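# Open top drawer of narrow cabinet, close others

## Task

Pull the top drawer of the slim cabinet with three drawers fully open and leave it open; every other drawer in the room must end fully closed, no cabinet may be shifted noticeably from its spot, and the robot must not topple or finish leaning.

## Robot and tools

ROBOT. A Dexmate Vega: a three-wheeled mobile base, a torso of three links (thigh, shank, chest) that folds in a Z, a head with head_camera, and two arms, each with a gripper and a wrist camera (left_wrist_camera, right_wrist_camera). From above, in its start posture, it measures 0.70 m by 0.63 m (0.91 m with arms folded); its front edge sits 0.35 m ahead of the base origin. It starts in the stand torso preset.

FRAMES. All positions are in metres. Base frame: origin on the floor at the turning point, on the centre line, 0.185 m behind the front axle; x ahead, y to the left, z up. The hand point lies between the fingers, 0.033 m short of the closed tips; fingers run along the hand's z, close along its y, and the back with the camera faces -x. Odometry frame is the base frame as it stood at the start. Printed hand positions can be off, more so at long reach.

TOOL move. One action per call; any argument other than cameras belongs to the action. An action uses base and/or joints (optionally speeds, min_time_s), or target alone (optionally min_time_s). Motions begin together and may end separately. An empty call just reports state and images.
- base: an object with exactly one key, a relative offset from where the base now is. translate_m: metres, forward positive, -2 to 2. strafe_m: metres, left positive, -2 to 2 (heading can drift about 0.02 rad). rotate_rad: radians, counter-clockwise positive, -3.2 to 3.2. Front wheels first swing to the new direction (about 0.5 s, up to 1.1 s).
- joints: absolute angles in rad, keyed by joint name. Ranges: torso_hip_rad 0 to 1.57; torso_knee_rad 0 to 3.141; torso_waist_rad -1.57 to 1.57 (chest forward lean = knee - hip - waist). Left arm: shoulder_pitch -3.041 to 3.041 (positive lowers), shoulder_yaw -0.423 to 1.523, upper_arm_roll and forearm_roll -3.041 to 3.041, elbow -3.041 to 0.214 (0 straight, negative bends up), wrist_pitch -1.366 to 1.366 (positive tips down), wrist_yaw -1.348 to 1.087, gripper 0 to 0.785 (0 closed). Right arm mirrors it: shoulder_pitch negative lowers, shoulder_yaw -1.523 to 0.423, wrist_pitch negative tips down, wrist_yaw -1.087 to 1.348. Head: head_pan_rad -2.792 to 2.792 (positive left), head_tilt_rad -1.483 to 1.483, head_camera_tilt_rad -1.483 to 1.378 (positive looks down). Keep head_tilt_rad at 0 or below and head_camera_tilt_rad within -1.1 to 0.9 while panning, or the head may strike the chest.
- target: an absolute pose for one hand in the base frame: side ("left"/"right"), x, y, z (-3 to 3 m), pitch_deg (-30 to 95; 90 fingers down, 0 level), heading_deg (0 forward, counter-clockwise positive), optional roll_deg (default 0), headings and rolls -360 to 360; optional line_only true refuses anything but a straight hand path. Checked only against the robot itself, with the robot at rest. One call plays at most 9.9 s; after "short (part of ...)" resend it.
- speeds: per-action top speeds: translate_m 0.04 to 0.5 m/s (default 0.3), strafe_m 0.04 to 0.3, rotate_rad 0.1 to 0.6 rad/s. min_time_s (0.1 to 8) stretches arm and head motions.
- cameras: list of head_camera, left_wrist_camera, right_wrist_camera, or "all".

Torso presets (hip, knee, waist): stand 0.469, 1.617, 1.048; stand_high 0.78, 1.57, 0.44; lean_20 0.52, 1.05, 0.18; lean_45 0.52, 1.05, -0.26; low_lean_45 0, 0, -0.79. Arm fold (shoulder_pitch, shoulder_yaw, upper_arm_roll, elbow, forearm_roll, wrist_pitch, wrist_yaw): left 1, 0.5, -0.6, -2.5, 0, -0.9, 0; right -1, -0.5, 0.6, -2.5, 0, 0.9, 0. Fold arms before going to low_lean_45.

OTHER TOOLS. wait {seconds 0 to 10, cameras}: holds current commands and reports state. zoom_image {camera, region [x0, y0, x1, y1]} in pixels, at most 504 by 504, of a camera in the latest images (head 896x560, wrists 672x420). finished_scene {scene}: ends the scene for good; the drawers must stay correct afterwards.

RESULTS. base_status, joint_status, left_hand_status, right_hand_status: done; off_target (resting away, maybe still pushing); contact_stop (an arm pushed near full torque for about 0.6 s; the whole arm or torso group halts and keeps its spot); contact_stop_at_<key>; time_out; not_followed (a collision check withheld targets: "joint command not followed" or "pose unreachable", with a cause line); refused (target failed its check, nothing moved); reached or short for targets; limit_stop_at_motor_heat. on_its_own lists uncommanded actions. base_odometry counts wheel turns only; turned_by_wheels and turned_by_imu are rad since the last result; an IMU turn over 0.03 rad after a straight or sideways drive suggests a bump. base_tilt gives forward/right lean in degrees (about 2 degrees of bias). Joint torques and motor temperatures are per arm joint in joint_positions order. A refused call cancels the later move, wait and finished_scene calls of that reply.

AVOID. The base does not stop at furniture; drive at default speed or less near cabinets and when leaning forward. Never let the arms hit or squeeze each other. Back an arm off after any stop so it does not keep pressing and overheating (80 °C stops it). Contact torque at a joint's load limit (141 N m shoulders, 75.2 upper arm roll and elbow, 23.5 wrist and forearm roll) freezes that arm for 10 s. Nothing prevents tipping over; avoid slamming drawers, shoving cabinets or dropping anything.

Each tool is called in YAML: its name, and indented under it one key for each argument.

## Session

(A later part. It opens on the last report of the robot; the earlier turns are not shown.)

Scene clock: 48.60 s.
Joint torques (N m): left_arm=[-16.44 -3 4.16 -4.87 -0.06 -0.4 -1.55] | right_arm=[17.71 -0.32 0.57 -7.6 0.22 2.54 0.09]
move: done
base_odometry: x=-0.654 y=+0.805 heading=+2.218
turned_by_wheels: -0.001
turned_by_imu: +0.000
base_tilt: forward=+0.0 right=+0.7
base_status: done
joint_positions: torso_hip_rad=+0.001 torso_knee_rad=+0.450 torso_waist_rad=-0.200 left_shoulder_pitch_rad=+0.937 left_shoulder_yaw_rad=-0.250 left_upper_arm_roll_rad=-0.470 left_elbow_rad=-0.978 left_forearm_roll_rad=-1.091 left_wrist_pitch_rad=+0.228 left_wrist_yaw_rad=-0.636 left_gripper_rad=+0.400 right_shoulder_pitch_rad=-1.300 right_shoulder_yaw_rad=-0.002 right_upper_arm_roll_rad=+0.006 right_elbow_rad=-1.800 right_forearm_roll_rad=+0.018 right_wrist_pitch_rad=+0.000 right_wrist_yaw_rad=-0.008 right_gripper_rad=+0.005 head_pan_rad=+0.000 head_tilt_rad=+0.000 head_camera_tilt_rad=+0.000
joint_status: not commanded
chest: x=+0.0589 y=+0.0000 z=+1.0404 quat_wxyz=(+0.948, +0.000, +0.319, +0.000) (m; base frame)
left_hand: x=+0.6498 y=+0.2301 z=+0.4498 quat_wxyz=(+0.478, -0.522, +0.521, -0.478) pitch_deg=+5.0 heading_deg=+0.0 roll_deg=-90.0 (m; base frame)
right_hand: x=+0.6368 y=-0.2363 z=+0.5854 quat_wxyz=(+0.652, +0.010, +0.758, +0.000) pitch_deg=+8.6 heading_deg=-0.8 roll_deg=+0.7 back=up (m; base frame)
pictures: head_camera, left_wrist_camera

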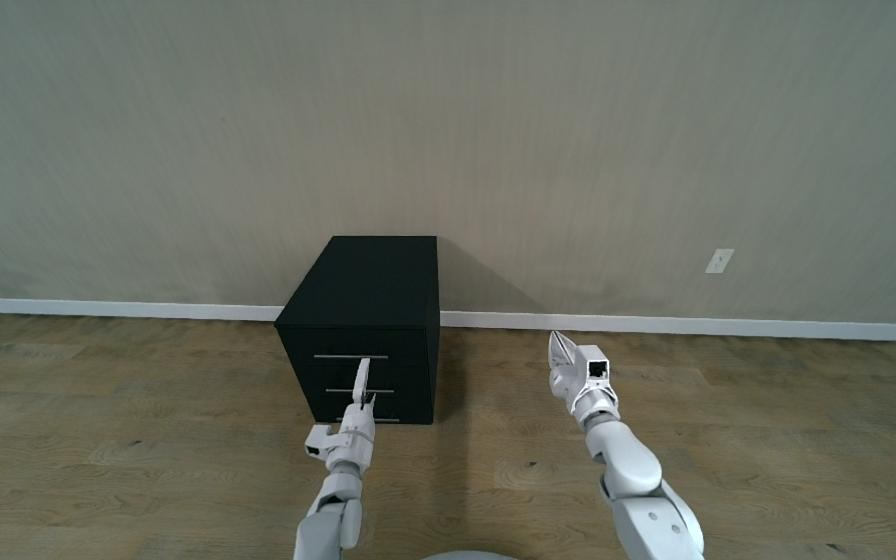

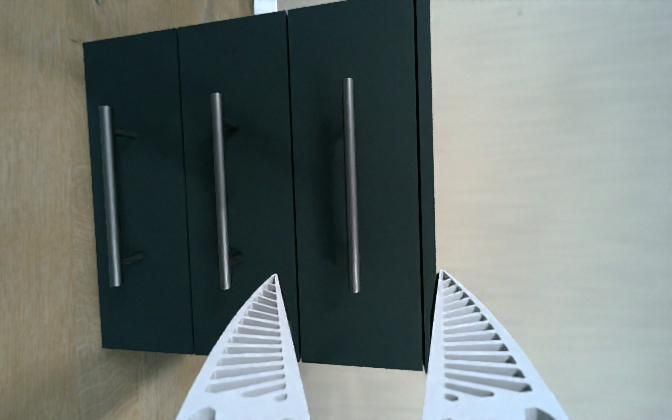

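move:
  target: {"side": "left", "x": 0.65, "y": 0.262, "z": 0.447, "pitch_deg": 5, "heading_deg": 0, "roll_deg": 90}

move:
  base: {"translate_m": 0.07}
  speeds: {"translate_m": 0.08}
  cameras: ["left_wrist_camera", "head_camera"]

Scene clock: 50.53 s.
Joint torques (N m): left_arm=[-17.82 3.27 -2.23 -4.33 -0.69 -0.43 -1.45] | right_arm=[17.7 -0.93 0.79 -7.68 0.08 2.54 -0.2]
move: done
base_odometry: x=-0.654 y=+0.805 heading=+2.218
turned_by_wheels: +0.000
turned_by_imu: +0.000
base_tilt: forward=+0.1 right=+0.8
base_status: not commanded
joint_positions: torso_hip_rad=+0.001 torso_knee_rad=+0.450 torso_waist_rad=-0.200 left_shoulder_pitch_rad=+0.918 left_shoulder_yaw_rad=-0.190 left_upper_arm_roll_rad=-0.497 left_elbow_rad=-0.943 left_forearm_roll_rad=-1.110 left_wrist_pitch_rad=+0.271 left_wrist_yaw_rad=-0.649 left_gripper_rad=+0.400 right_shoulder_pitch_rad=-1.300 right_shoulder_yaw_rad=-0.002 right_upper_arm_roll_rad=+0.006 right_elbow_rad=-1.800 right_forearm_roll_rad=+0.018 right_wrist_pitch_rad=+0.000 right_wrist_yaw_rad=-0.008 right_gripper_rad=+0.005 head_pan_rad=+0.000 head_tilt_rad=+0.000 head_camera_tilt_rad=+0.000
joint_status: not commanded
chest: x=+0.0589 y=+0.0000 z=+1.0404 quat_wxyz=(+0.948, +0.000, +0.319, +0.000) (m; base frame)
left_hand: x=+0.6498 y=+0.2598 z=+0.4469 quat_wxyz=(+0.477, -0.521, +0.522, -0.478) pitch_deg=+5.0 heading_deg=+0.0 roll_deg=-90.0 (m; base frame)
left_hand_status: reached (straight line, planned for 0.5 s): 2 mm and 0.0 deg off.
right_hand: x=+0.6368 y=-0.2363 z=+0.5854 quat_wxyz=(+0.652, +0.010, +0.758, +0.000) pitch_deg=+8.6 heading_deg=-0.8 roll_deg=+0.7 back=up (m; base frame)
pictures: none

Scene clock: 52.20 s.
Joint torques (N m): left_arm=[-17.9 2.87 -1.82 -5.09 -0.83 0.52 -1.35] | right_arm=[18.23 -0.15 0.27 -7.51 0.08 2.35 0.03]
move: done
base_odometry: x=-0.696 y=+0.861 heading=+2.217
turned_by_wheels: -0.001
turned_by_imu: -0.001
base_tilt: forward=+0.1 right=+0.8
base_status: done
joint_positions: torso_hip_rad=+0.001 torso_knee_rad=+0.450 torso_waist_rad=-0.200 left_shoulder_pitch_rad=+0.917 left_shoulder_yaw_rad=-0.187 left_upper_arm_roll_rad=-0.498 left_elbow_rad=-0.941 left_forearm_roll_rad=-1.112 left_wrist_pitch_rad=+0.274 left_wrist_yaw_rad=-0.650 left_gripper_rad=+0.400 right_shoulder_pitch_rad=-1.300 right_shoulder_yaw_rad=-0.002 right_upper_arm_roll_rad=+0.006 right_elbow_rad=-1.800 right_forearm_roll_rad=+0.018 right_wrist_pitch_rad=+0.000 right_wrist_yaw_rad=-0.008 right_gripper_rad=+0.005 head_pan_rad=+0.000 head_tilt_rad=+0.000 head_camera_tilt_rad=+0.000
joint_status: not commanded
chest: x=+0.0589 y=+0.0000 z=+1.0404 quat_wxyz=(+0.948, +0.000, +0.319, +0.000) (m; base frame)
left_hand: x=+0.6499 y=+0.2618 z=+0.4468 quat_wxyz=(+0.478, -0.521, +0.522, -0.478) pitch_deg=+5.0 heading_deg=+0.0 roll_deg=+90.0 (m; base frame)
right_hand: x=+0.6368 y=-0.2363 z=+0.5854 quat_wxyz=(+0.652, +0.010, +0.758, +0.000) pitch_deg=+8.6 heading_deg=-0.8 roll_deg=+0.7 back=up (m; base frame)
pictures: head_camera, left_wrist_camera

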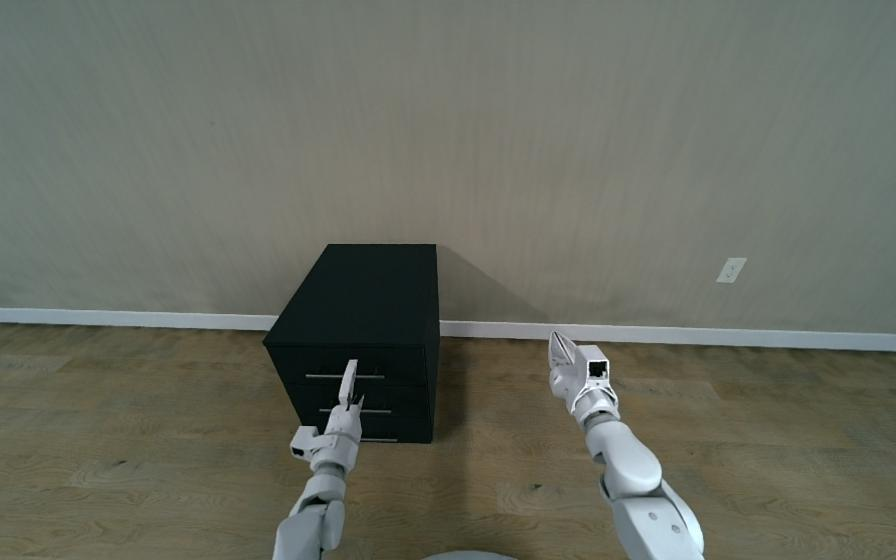

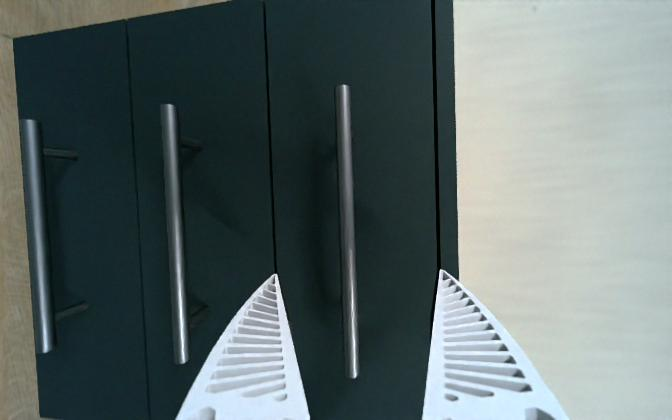

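move:
  target: {"side": "left", "x": 0.664, "y": 0.275, "z": 0.438, "pitch_deg": 5, "heading_deg": 0, "roll_deg": 90}
  cameras: ["left_wrist_camera"]

move:
  joints: {"left_gripper_rad": 0.0}
  cameras: ["left_wrist_camera", "head_camera"]

Scene clock: 54.67 s.
Joint torques (N m): left_arm=[-19.9 2.59 -2.98 -3.54 -0.41 -0.06 -1.32] | right_arm=[18.51 0.03 0.81 -8.79 0.13 2.71 0.11]
move: done
base_odometry: x=-0.696 y=+0.861 heading=+2.217
turned_by_wheels: +0.000
turned_by_imu: +0.000
base_tilt: forward=+0.1 right=+0.7
base_status: not commanded
joint_positions: torso_hip_rad=+0.001 torso_knee_rad=+0.450 torso_waist_rad=-0.200 left_shoulder_pitch_rad=+0.822 left_shoulder_yaw_rad=-0.122 left_upper_arm_roll_rad=-0.514 left_elbow_rad=-0.761 left_forearm_roll_rad=-1.102 left_wrist_pitch_rad=+0.252 left_wrist_yaw_rad=-0.715 left_gripper_rad=+0.400 right_shoulder_pitch_rad=-1.300 right_shoulder_yaw_rad=-0.002 right_upper_arm_roll_rad=+0.006 right_elbow_rad=-1.800 right_forearm_roll_rad=+0.018 right_wrist_pitch_rad=+0.000 right_wrist_yaw_rad=-0.008 right_gripper_rad=+0.005 head_pan_rad=+0.000 head_tilt_rad=+0.000 head_camera_tilt_rad=+0.000
joint_status: not commanded
chest: x=+0.0589 y=+0.0000 z=+1.0404 quat_wxyz=(+0.948, +0.000, +0.319, +0.000) (m; base frame)
left_hand: x=+0.6636 y=+0.2745 z=+0.4379 quat_wxyz=(+0.477, -0.521, +0.522, -0.478) pitch_deg=+5.0 heading_deg=+0.0 roll_deg=+90.0 (m; base frame)
left_hand_status: reached (straight line, planned for 0.9 s): 1 mm and 0.0 deg off.
right_hand: x=+0.6368 y=-0.2363 z=+0.5854 quat_wxyz=(+0.652, +0.010, +0.758, +0.000) pitch_deg=+8.6 heading_deg=-0.8 roll_deg=+0.7 back=up (m; base frame)
pictures: left_wrist_camera

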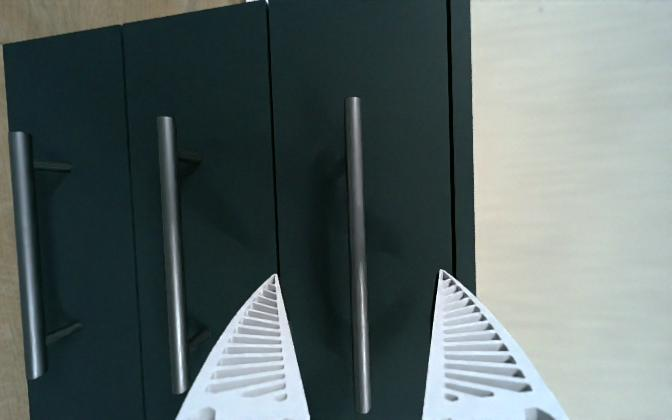

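Scene clock: 55.63 s.
Joint torques (N m): left_arm=[-17.99 4.63 -2.62 -3.42 -0.14 -0.52 -0.9] | right_arm=[17.44 -0.53 0.57 -8.27 -0.03 2.41 -0.14]
move: done
base_odometry: x=-0.696 y=+0.861 heading=+2.217
turned_by_wheels: +0.000
turned_by_imu: +0.000
base_tilt: forward=+0.1 right=+0.7
base_status: not commanded
joint_positions: torso_hip_rad=+0.001 torso_knee_rad=+0.450 torso_waist_rad=-0.200 left_shoulder_pitch_rad=+0.821 left_shoulder_yaw_rad=-0.120 left_upper_arm_roll_rad=-0.514 left_elbow_rad=-0.758 left_forearm_roll_rad=-1.102 left_wrist_pitch_rad=+0.251 left_wrist_yaw_rad=-0.717 left_gripper_rad=+0.000 right_shoulder_pitch_rad=-1.300 right_shoulder_yaw_rad=-0.002 right_upper_arm_roll_rad=+0.006 right_elbow_rad=-1.800 right_forearm_roll_rad=+0.018 right_wrist_pitch_rad=+0.000 right_wrist_yaw_rad=-0.008 right_gripper_rad=+0.005 head_pan_rad=+0.000 head_tilt_rad=+0.000 head_camera_tilt_rad=+0.000
joint_status: all done
chest: x=+0.0589 y=+0.0000 z=+1.0404 quat_wxyz=(+0.948, +0.000, +0.319, +0.000) (m; base frame)
left_hand: x=+0.6639 y=+0.2748 z=+0.4379 quat_wxyz=(+0.478, -0.521, +0.521, -0.478) pitch_deg=+5.0 heading_deg=+0.0 roll_deg=+90.0 (m; base frame)
right_hand: x=+0.6368 y=-0.2363 z=+0.5854 quat_wxyz=(+0.652, +0.010, +0.758, +0.000) pitch_deg=+8.6 heading_deg=-0.8 roll_deg=+0.7 back=up (m; base frame)
pictures: head_camera, left_wrist_camera

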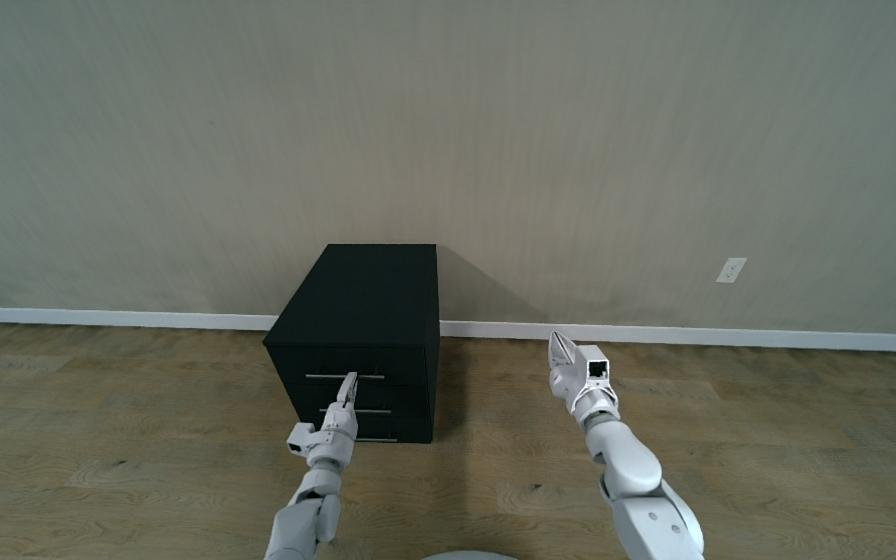

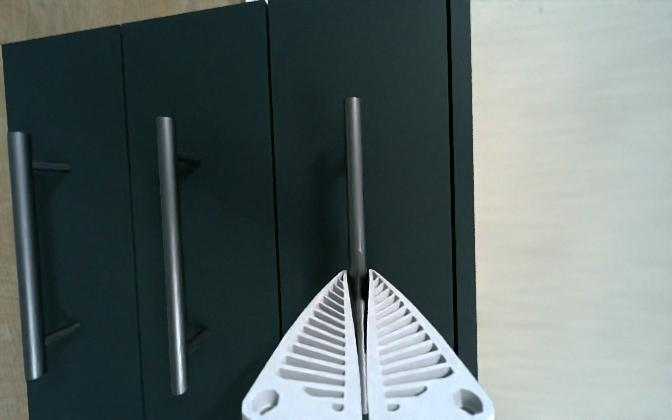

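move:
  base: {"translate_m": -0.15}
  speeds: {"translate_m": 0.08}
  cameras: ["left_wrist_camera", "head_camera"]

Scene clock: 58.47 s.
Joint torques (N m): left_arm=[-13.1 0.4 0.88 -4.14 0.73 -0.02 -1.12] | right_arm=[17.96 -0.73 0.63 -8.1 0.07 2.38 0.19]
move: done
base_odometry: x=-0.606 y=+0.742 heading=+2.218
turned_by_wheels: +0.001
turned_by_imu: +0.002
base_tilt: forward=+0.0 right=+0.8
base_status: done
joint_positions: torso_hip_rad=+0.001 torso_knee_rad=+0.450 torso_waist_rad=-0.200 left_shoulder_pitch_rad=+0.820 left_shoulder_yaw_rad=-0.120 left_upper_arm_roll_rad=-0.515 left_elbow_rad=-0.758 left_forearm_roll_rad=-1.102 left_wrist_pitch_rad=+0.251 left_wrist_yaw_rad=-0.717 left_gripper_rad=+0.000 right_shoulder_pitch_rad=-1.300 right_shoulder_yaw_rad=-0.002 right_upper_arm_roll_rad=+0.006 right_elbow_rad=-1.800 right_forearm_roll_rad=+0.018 right_wrist_pitch_rad=+0.000 right_wrist_yaw_rad=-0.008 right_gripper_rad=+0.005 head_pan_rad=+0.000 head_tilt_rad=+0.000 head_camera_tilt_rad=+0.000
joint_status: not commanded
chest: x=+0.0589 y=+0.0000 z=+1.0404 quat_wxyz=(+0.948, +0.000, +0.319, +0.000) (m; base frame)
left_hand: x=+0.6640 y=+0.2752 z=+0.4380 quat_wxyz=(+0.478, -0.521, +0.521, -0.478) pitch_deg=+5.0 heading_deg=+0.0 roll_deg=-90.0 (m; base frame)
right_hand: x=+0.6368 y=-0.2363 z=+0.5854 quat_wxyz=(+0.652, +0.010, +0.758, +0.000) pitch_deg=+8.6 heading_deg=-0.8 roll_deg=+0.7 back=up (m; base frame)
pictures: head_camera, left_wrist_camera

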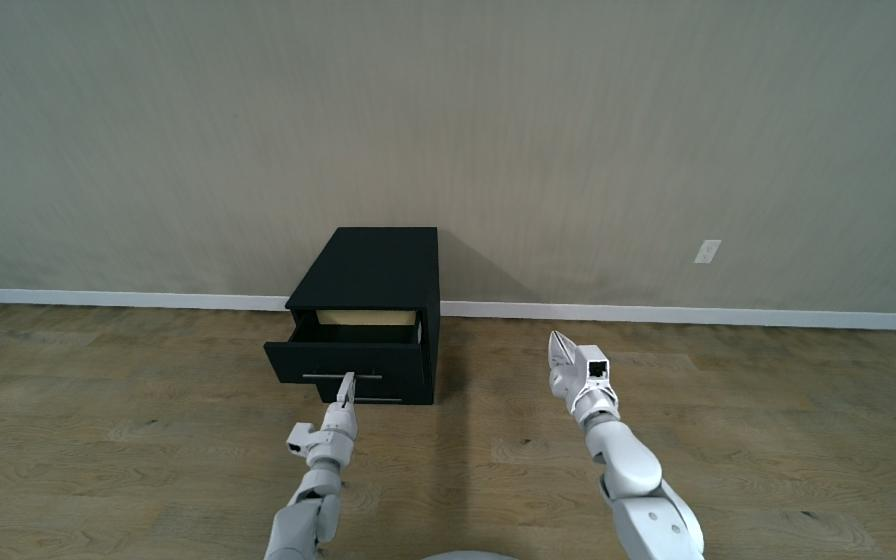

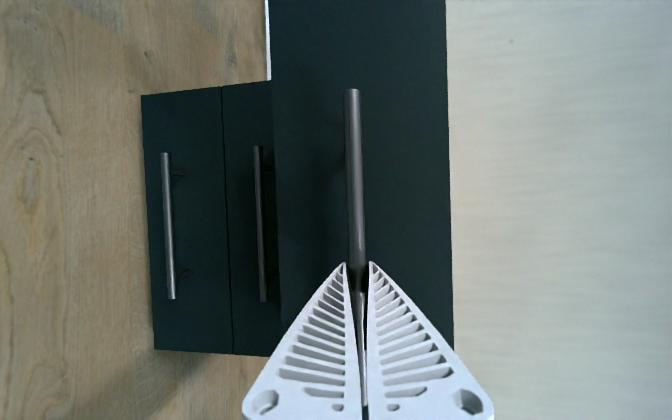

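move:
  base: {"translate_m": -0.13}
  speeds: {"translate_m": 0.08}
  cameras: ["left_wrist_camera", "head_camera"]

move:
  base: {"translate_m": -0.05}
  speeds: {"translate_m": 0.05}
  cameras: ["left_wrist_camera", "head_camera"]

Scene clock: 61.20 s.
Joint torques (N m): left_arm=[-13.62 -2.03 3.65 -3.8 1.74 2.78 -1.09] | right_arm=[16.93 -0.35 0.46 -8.88 0.16 3.37 -0.1]
move: done
base_odometry: x=-0.527 y=+0.638 heading=+2.218
turned_by_wheels: +0.000
turned_by_imu: -0.002
base_tilt: forward=+0.0 right=+0.7
base_status: done
joint_positions: torso_hip_rad=+0.001 torso_knee_rad=+0.450 torso_waist_rad=-0.200 left_shoulder_pitch_rad=+0.820 left_shoulder_yaw_rad=-0.120 left_upper_arm_roll_rad=-0.515 left_elbow_rad=-0.758 left_forearm_roll_rad=-1.103 left_wrist_pitch_rad=+0.251 left_wrist_yaw_rad=-0.717 left_gripper_rad=+0.000 right_shoulder_pitch_rad=-1.300 right_shoulder_yaw_rad=-0.002 right_upper_arm_roll_rad=+0.006 right_elbow_rad=-1.800 right_forearm_roll_rad=+0.018 right_wrist_pitch_rad=+0.000 right_wrist_yaw_rad=-0.008 right_gripper_rad=+0.005 head_pan_rad=+0.000 head_tilt_rad=+0.000 head_camera_tilt_rad=+0.000
joint_status: not commanded
chest: x=+0.0589 y=+0.0000 z=+1.0404 quat_wxyz=(+0.948, +0.000, +0.319, +0.000) (m; base frame)
left_hand: x=+0.6640 y=+0.2755 z=+0.4380 quat_wxyz=(+0.478, -0.522, +0.521, -0.477) pitch_deg=+5.0 heading_deg=+0.1 roll_deg=-90.0 (m; base frame)
right_hand: x=+0.6368 y=-0.2363 z=+0.5854 quat_wxyz=(+0.652, +0.010, +0.758, +0.000) pitch_deg=+8.6 heading_deg=-0.8 roll_deg=+0.7 back=up (m; base frame)
pictures: head_camera, left_wrist_camera

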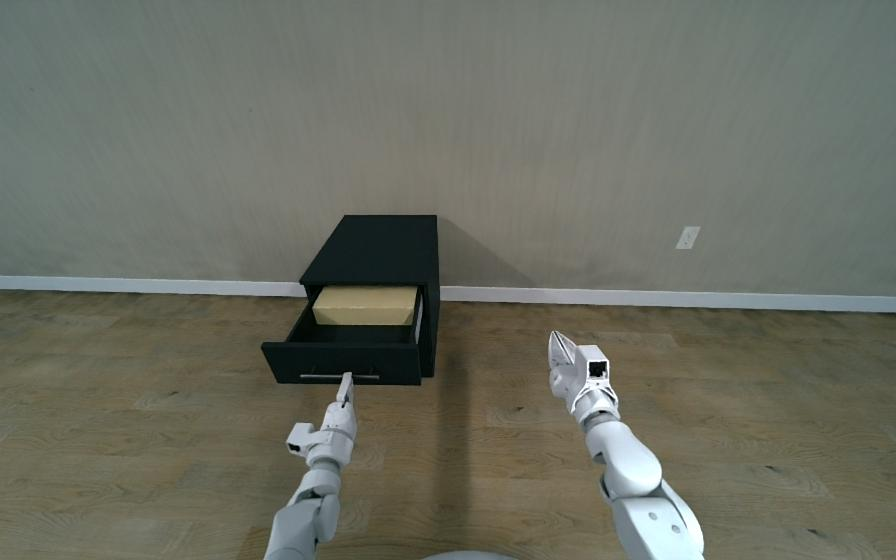

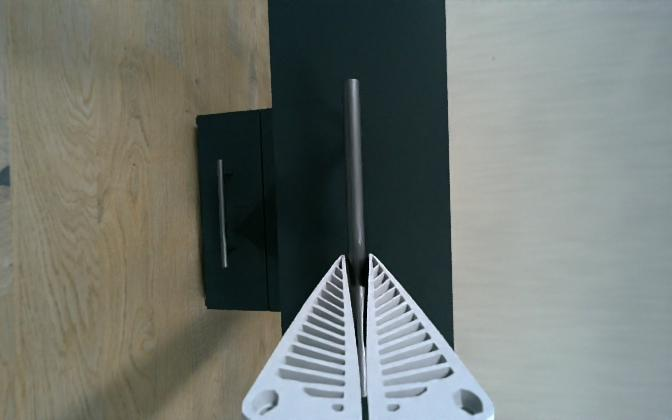

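Scene clock: 62.90 s.
Joint torques (N m): left_arm=[-13.02 -2.48 3.53 -3.92 1.38 2.29 -1.07] | right_arm=[16.62 -2.61 0.47 -8.15 0.17 2.68 0.08]
move: done
base_odometry: x=-0.497 y=+0.598 heading=+2.217
turned_by_wheels: -0.001
turned_by_imu: -0.001
base_tilt: forward=+0.1 right=+0.7
base_status: done
joint_positions: torso_hip_rad=+0.001 torso_knee_rad=+0.450 torso_waist_rad=-0.200 left_shoulder_pitch_rad=+0.820 left_shoulder_yaw_rad=-0.120 left_upper_arm_roll_rad=-0.515 left_elbow_rad=-0.758 left_forearm_roll_rad=-1.103 left_wrist_pitch_rad=+0.251 left_wrist_yaw_rad=-0.717 left_gripper_rad=+0.000 right_shoulder_pitch_rad=-1.300 right_shoulder_yaw_rad=-0.002 right_upper_arm_roll_rad=+0.006 right_elbow_rad=-1.800 right_forearm_roll_rad=+0.018 right_wrist_pitch_rad=+0.000 right_wrist_yaw_rad=-0.008 right_gripper_rad=+0.005 head_pan_rad=+0.000 head_tilt_rad=+0.000 head_camera_tilt_rad=+0.000
joint_status: not commanded
chest: x=+0.0589 y=+0.0000 z=+1.0404 quat_wxyz=(+0.948, +0.000, +0.319, +0.000) (m; base frame)
left_hand: x=+0.6640 y=+0.2755 z=+0.4380 quat_wxyz=(+0.478, -0.522, +0.521, -0.477) pitch_deg=+5.0 heading_deg=+0.1 roll_deg=-90.0 (m; base frame)
right_hand: x=+0.6368 y=-0.2363 z=+0.5854 quat_wxyz=(+0.652, +0.010, +0.758, +0.000) pitch_deg=+8.6 heading_deg=-0.8 roll_deg=+0.7 back=up (m; base frame)
pictures: head_camera, left_wrist_camera

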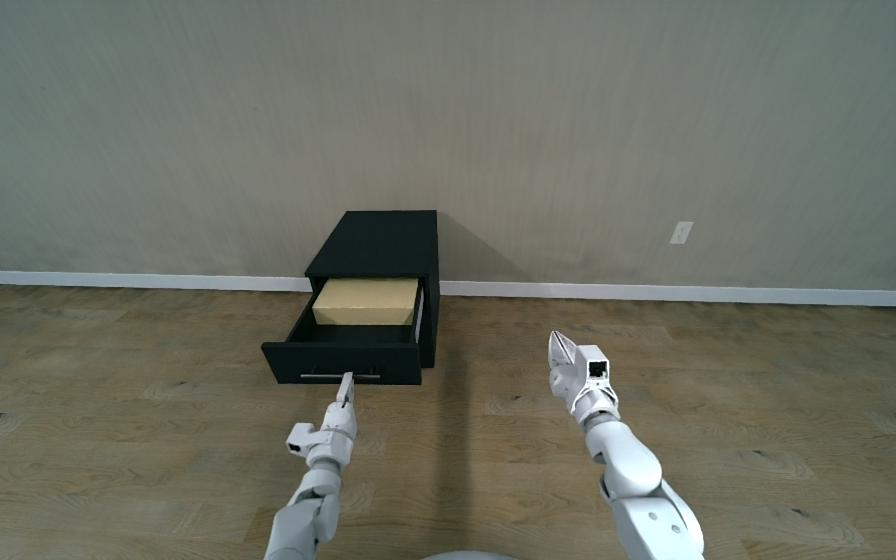

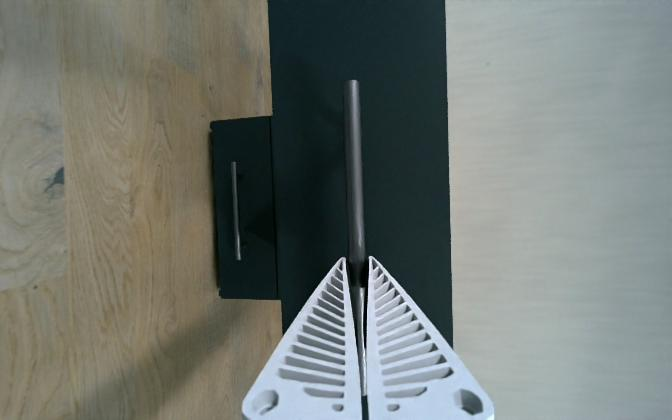

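move:
  base: {"translate_m": -0.04}
  speeds: {"translate_m": 0.05}
  cameras: ["left_wrist_camera", "head_camera"]

move:
  base: {"translate_m": -0.03}
  speeds: {"translate_m": 0.05}
  cameras: ["left_wrist_camera", "head_camera"]

Scene clock: 64.53 s.
Joint torques (N m): left_arm=[-12 -1.94 3.84 -2.54 1.68 2.83 -1.32] | right_arm=[18.65 0.58 0.54 -7.94 0.09 2.2 0]
move: done
base_odometry: x=-0.473 y=+0.566 heading=+2.216
turned_by_wheels: -0.001
turned_by_imu: -0.001
base_tilt: forward=+0.0 right=+0.7
base_status: done
joint_positions: torso_hip_rad=+0.001 torso_knee_rad=+0.450 torso_waist_rad=-0.200 left_shoulder_pitch_rad=+0.820 left_shoulder_yaw_rad=-0.120 left_upper_arm_roll_rad=-0.515 left_elbow_rad=-0.758 left_forearm_roll_rad=-1.103 left_wrist_pitch_rad=+0.251 left_wrist_yaw_rad=-0.717 left_gripper_rad=+0.000 right_shoulder_pitch_rad=-1.300 right_shoulder_yaw_rad=-0.002 right_upper_arm_roll_rad=+0.006 right_elbow_rad=-1.800 right_forearm_roll_rad=+0.018 right_wrist_pitch_rad=+0.000 right_wrist_yaw_rad=-0.008 right_gripper_rad=+0.005 head_pan_rad=+0.000 head_tilt_rad=+0.000 head_camera_tilt_rad=+0.000
joint_status: not commanded
chest: x=+0.0589 y=+0.0000 z=+1.0404 quat_wxyz=(+0.948, +0.000, +0.319, +0.000) (m; base frame)
left_hand: x=+0.6640 y=+0.2755 z=+0.4381 quat_wxyz=(+0.478, -0.521, +0.521, -0.477) pitch_deg=+5.0 heading_deg=+0.1 roll_deg=-90.0 (m; base frame)
right_hand: x=+0.6368 y=-0.2363 z=+0.5854 quat_wxyz=(+0.652, +0.010, +0.758, +0.000) pitch_deg=+8.6 heading_deg=-0.8 roll_deg=+0.7 back=up (m; base frame)
pictures: head_camera, left_wrist_camera

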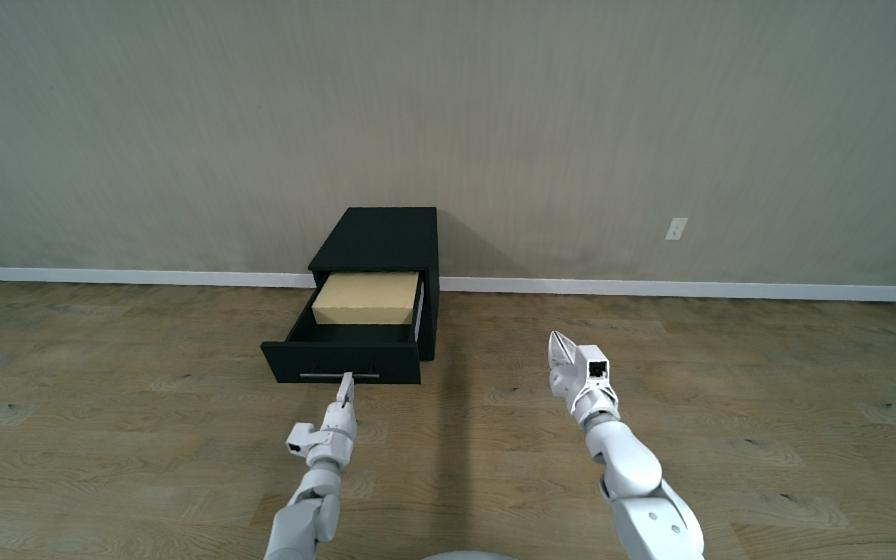

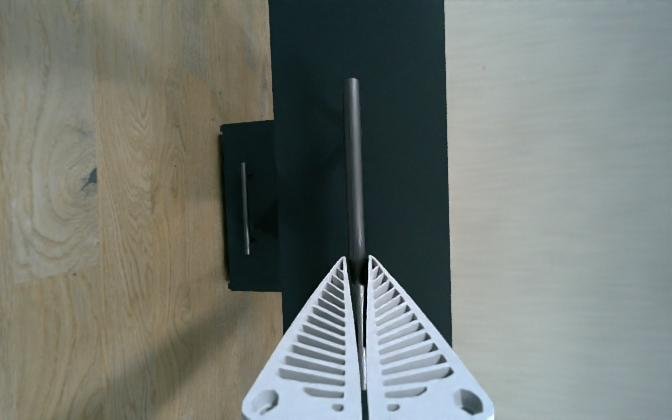

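Scene clock: 65.77 s.
Joint torques (N m): left_arm=[-11.66 -1.04 2.81 -4.42 -0.15 -0.6 -1.12] | right_arm=[16.72 -1.89 0.67 -8.43 0.09 1.92 0.08]
move: done
base_odometry: x=-0.455 y=+0.542 heading=+2.215
turned_by_wheels: -0.001
turned_by_imu: -0.001
base_tilt: forward=+0.1 right=+0.7
base_status: done
joint_positions: torso_hip_rad=+0.001 torso_knee_rad=+0.450 torso_waist_rad=-0.200 left_shoulder_pitch_rad=+0.820 left_shoulder_yaw_rad=-0.120 left_upper_arm_roll_rad=-0.515 left_elbow_rad=-0.758 left_forearm_roll_rad=-1.102 left_wrist_pitch_rad=+0.251 left_wrist_yaw_rad=-0.717 left_gripper_rad=+0.000 right_shoulder_pitch_rad=-1.300 right_shoulder_yaw_rad=-0.002 right_upper_arm_roll_rad=+0.006 right_elbow_rad=-1.800 right_forearm_roll_rad=+0.018 right_wrist_pitch_rad=+0.000 right_wrist_yaw_rad=-0.008 right_gripper_rad=+0.005 head_pan_rad=+0.000 head_tilt_rad=+0.000 head_camera_tilt_rad=+0.000
joint_status: not commanded
chest: x=+0.0589 y=+0.0000 z=+1.0404 quat_wxyz=(+0.948, +0.000, +0.319, +0.000) (m; base frame)
left_hand: x=+0.6640 y=+0.2752 z=+0.4380 quat_wxyz=(+0.478, -0.521, +0.521, -0.478) pitch_deg=+5.0 heading_deg=+0.0 roll_deg=-90.0 (m; base frame)
right_hand: x=+0.6368 y=-0.2363 z=+0.5854 quat_wxyz=(+0.652, +0.010, +0.758, +0.000) pitch_deg=+8.6 heading_deg=-0.8 roll_deg=+0.7 back=up (m; base frame)
pictures: head_camera, left_wrist_camera

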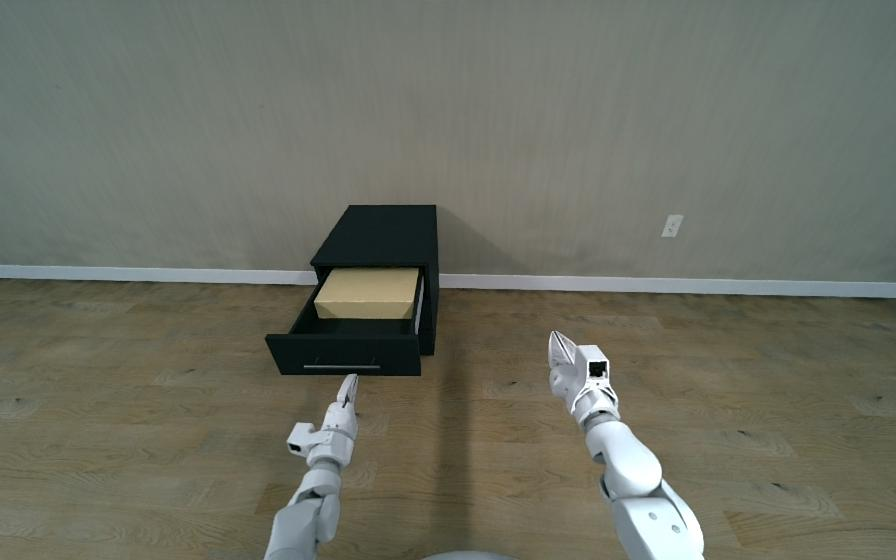

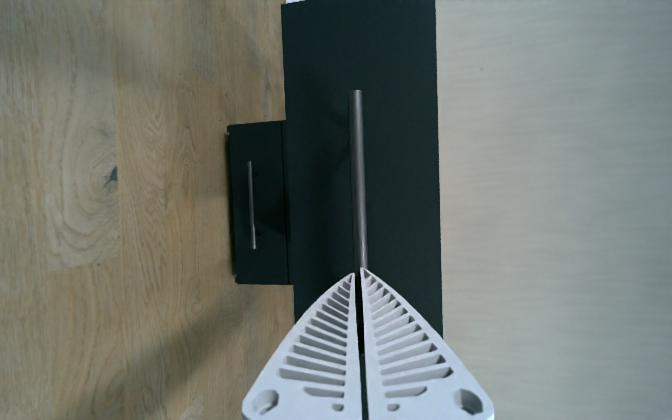

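finished_scene:
  scene: 1

The scene is finished: the task was done.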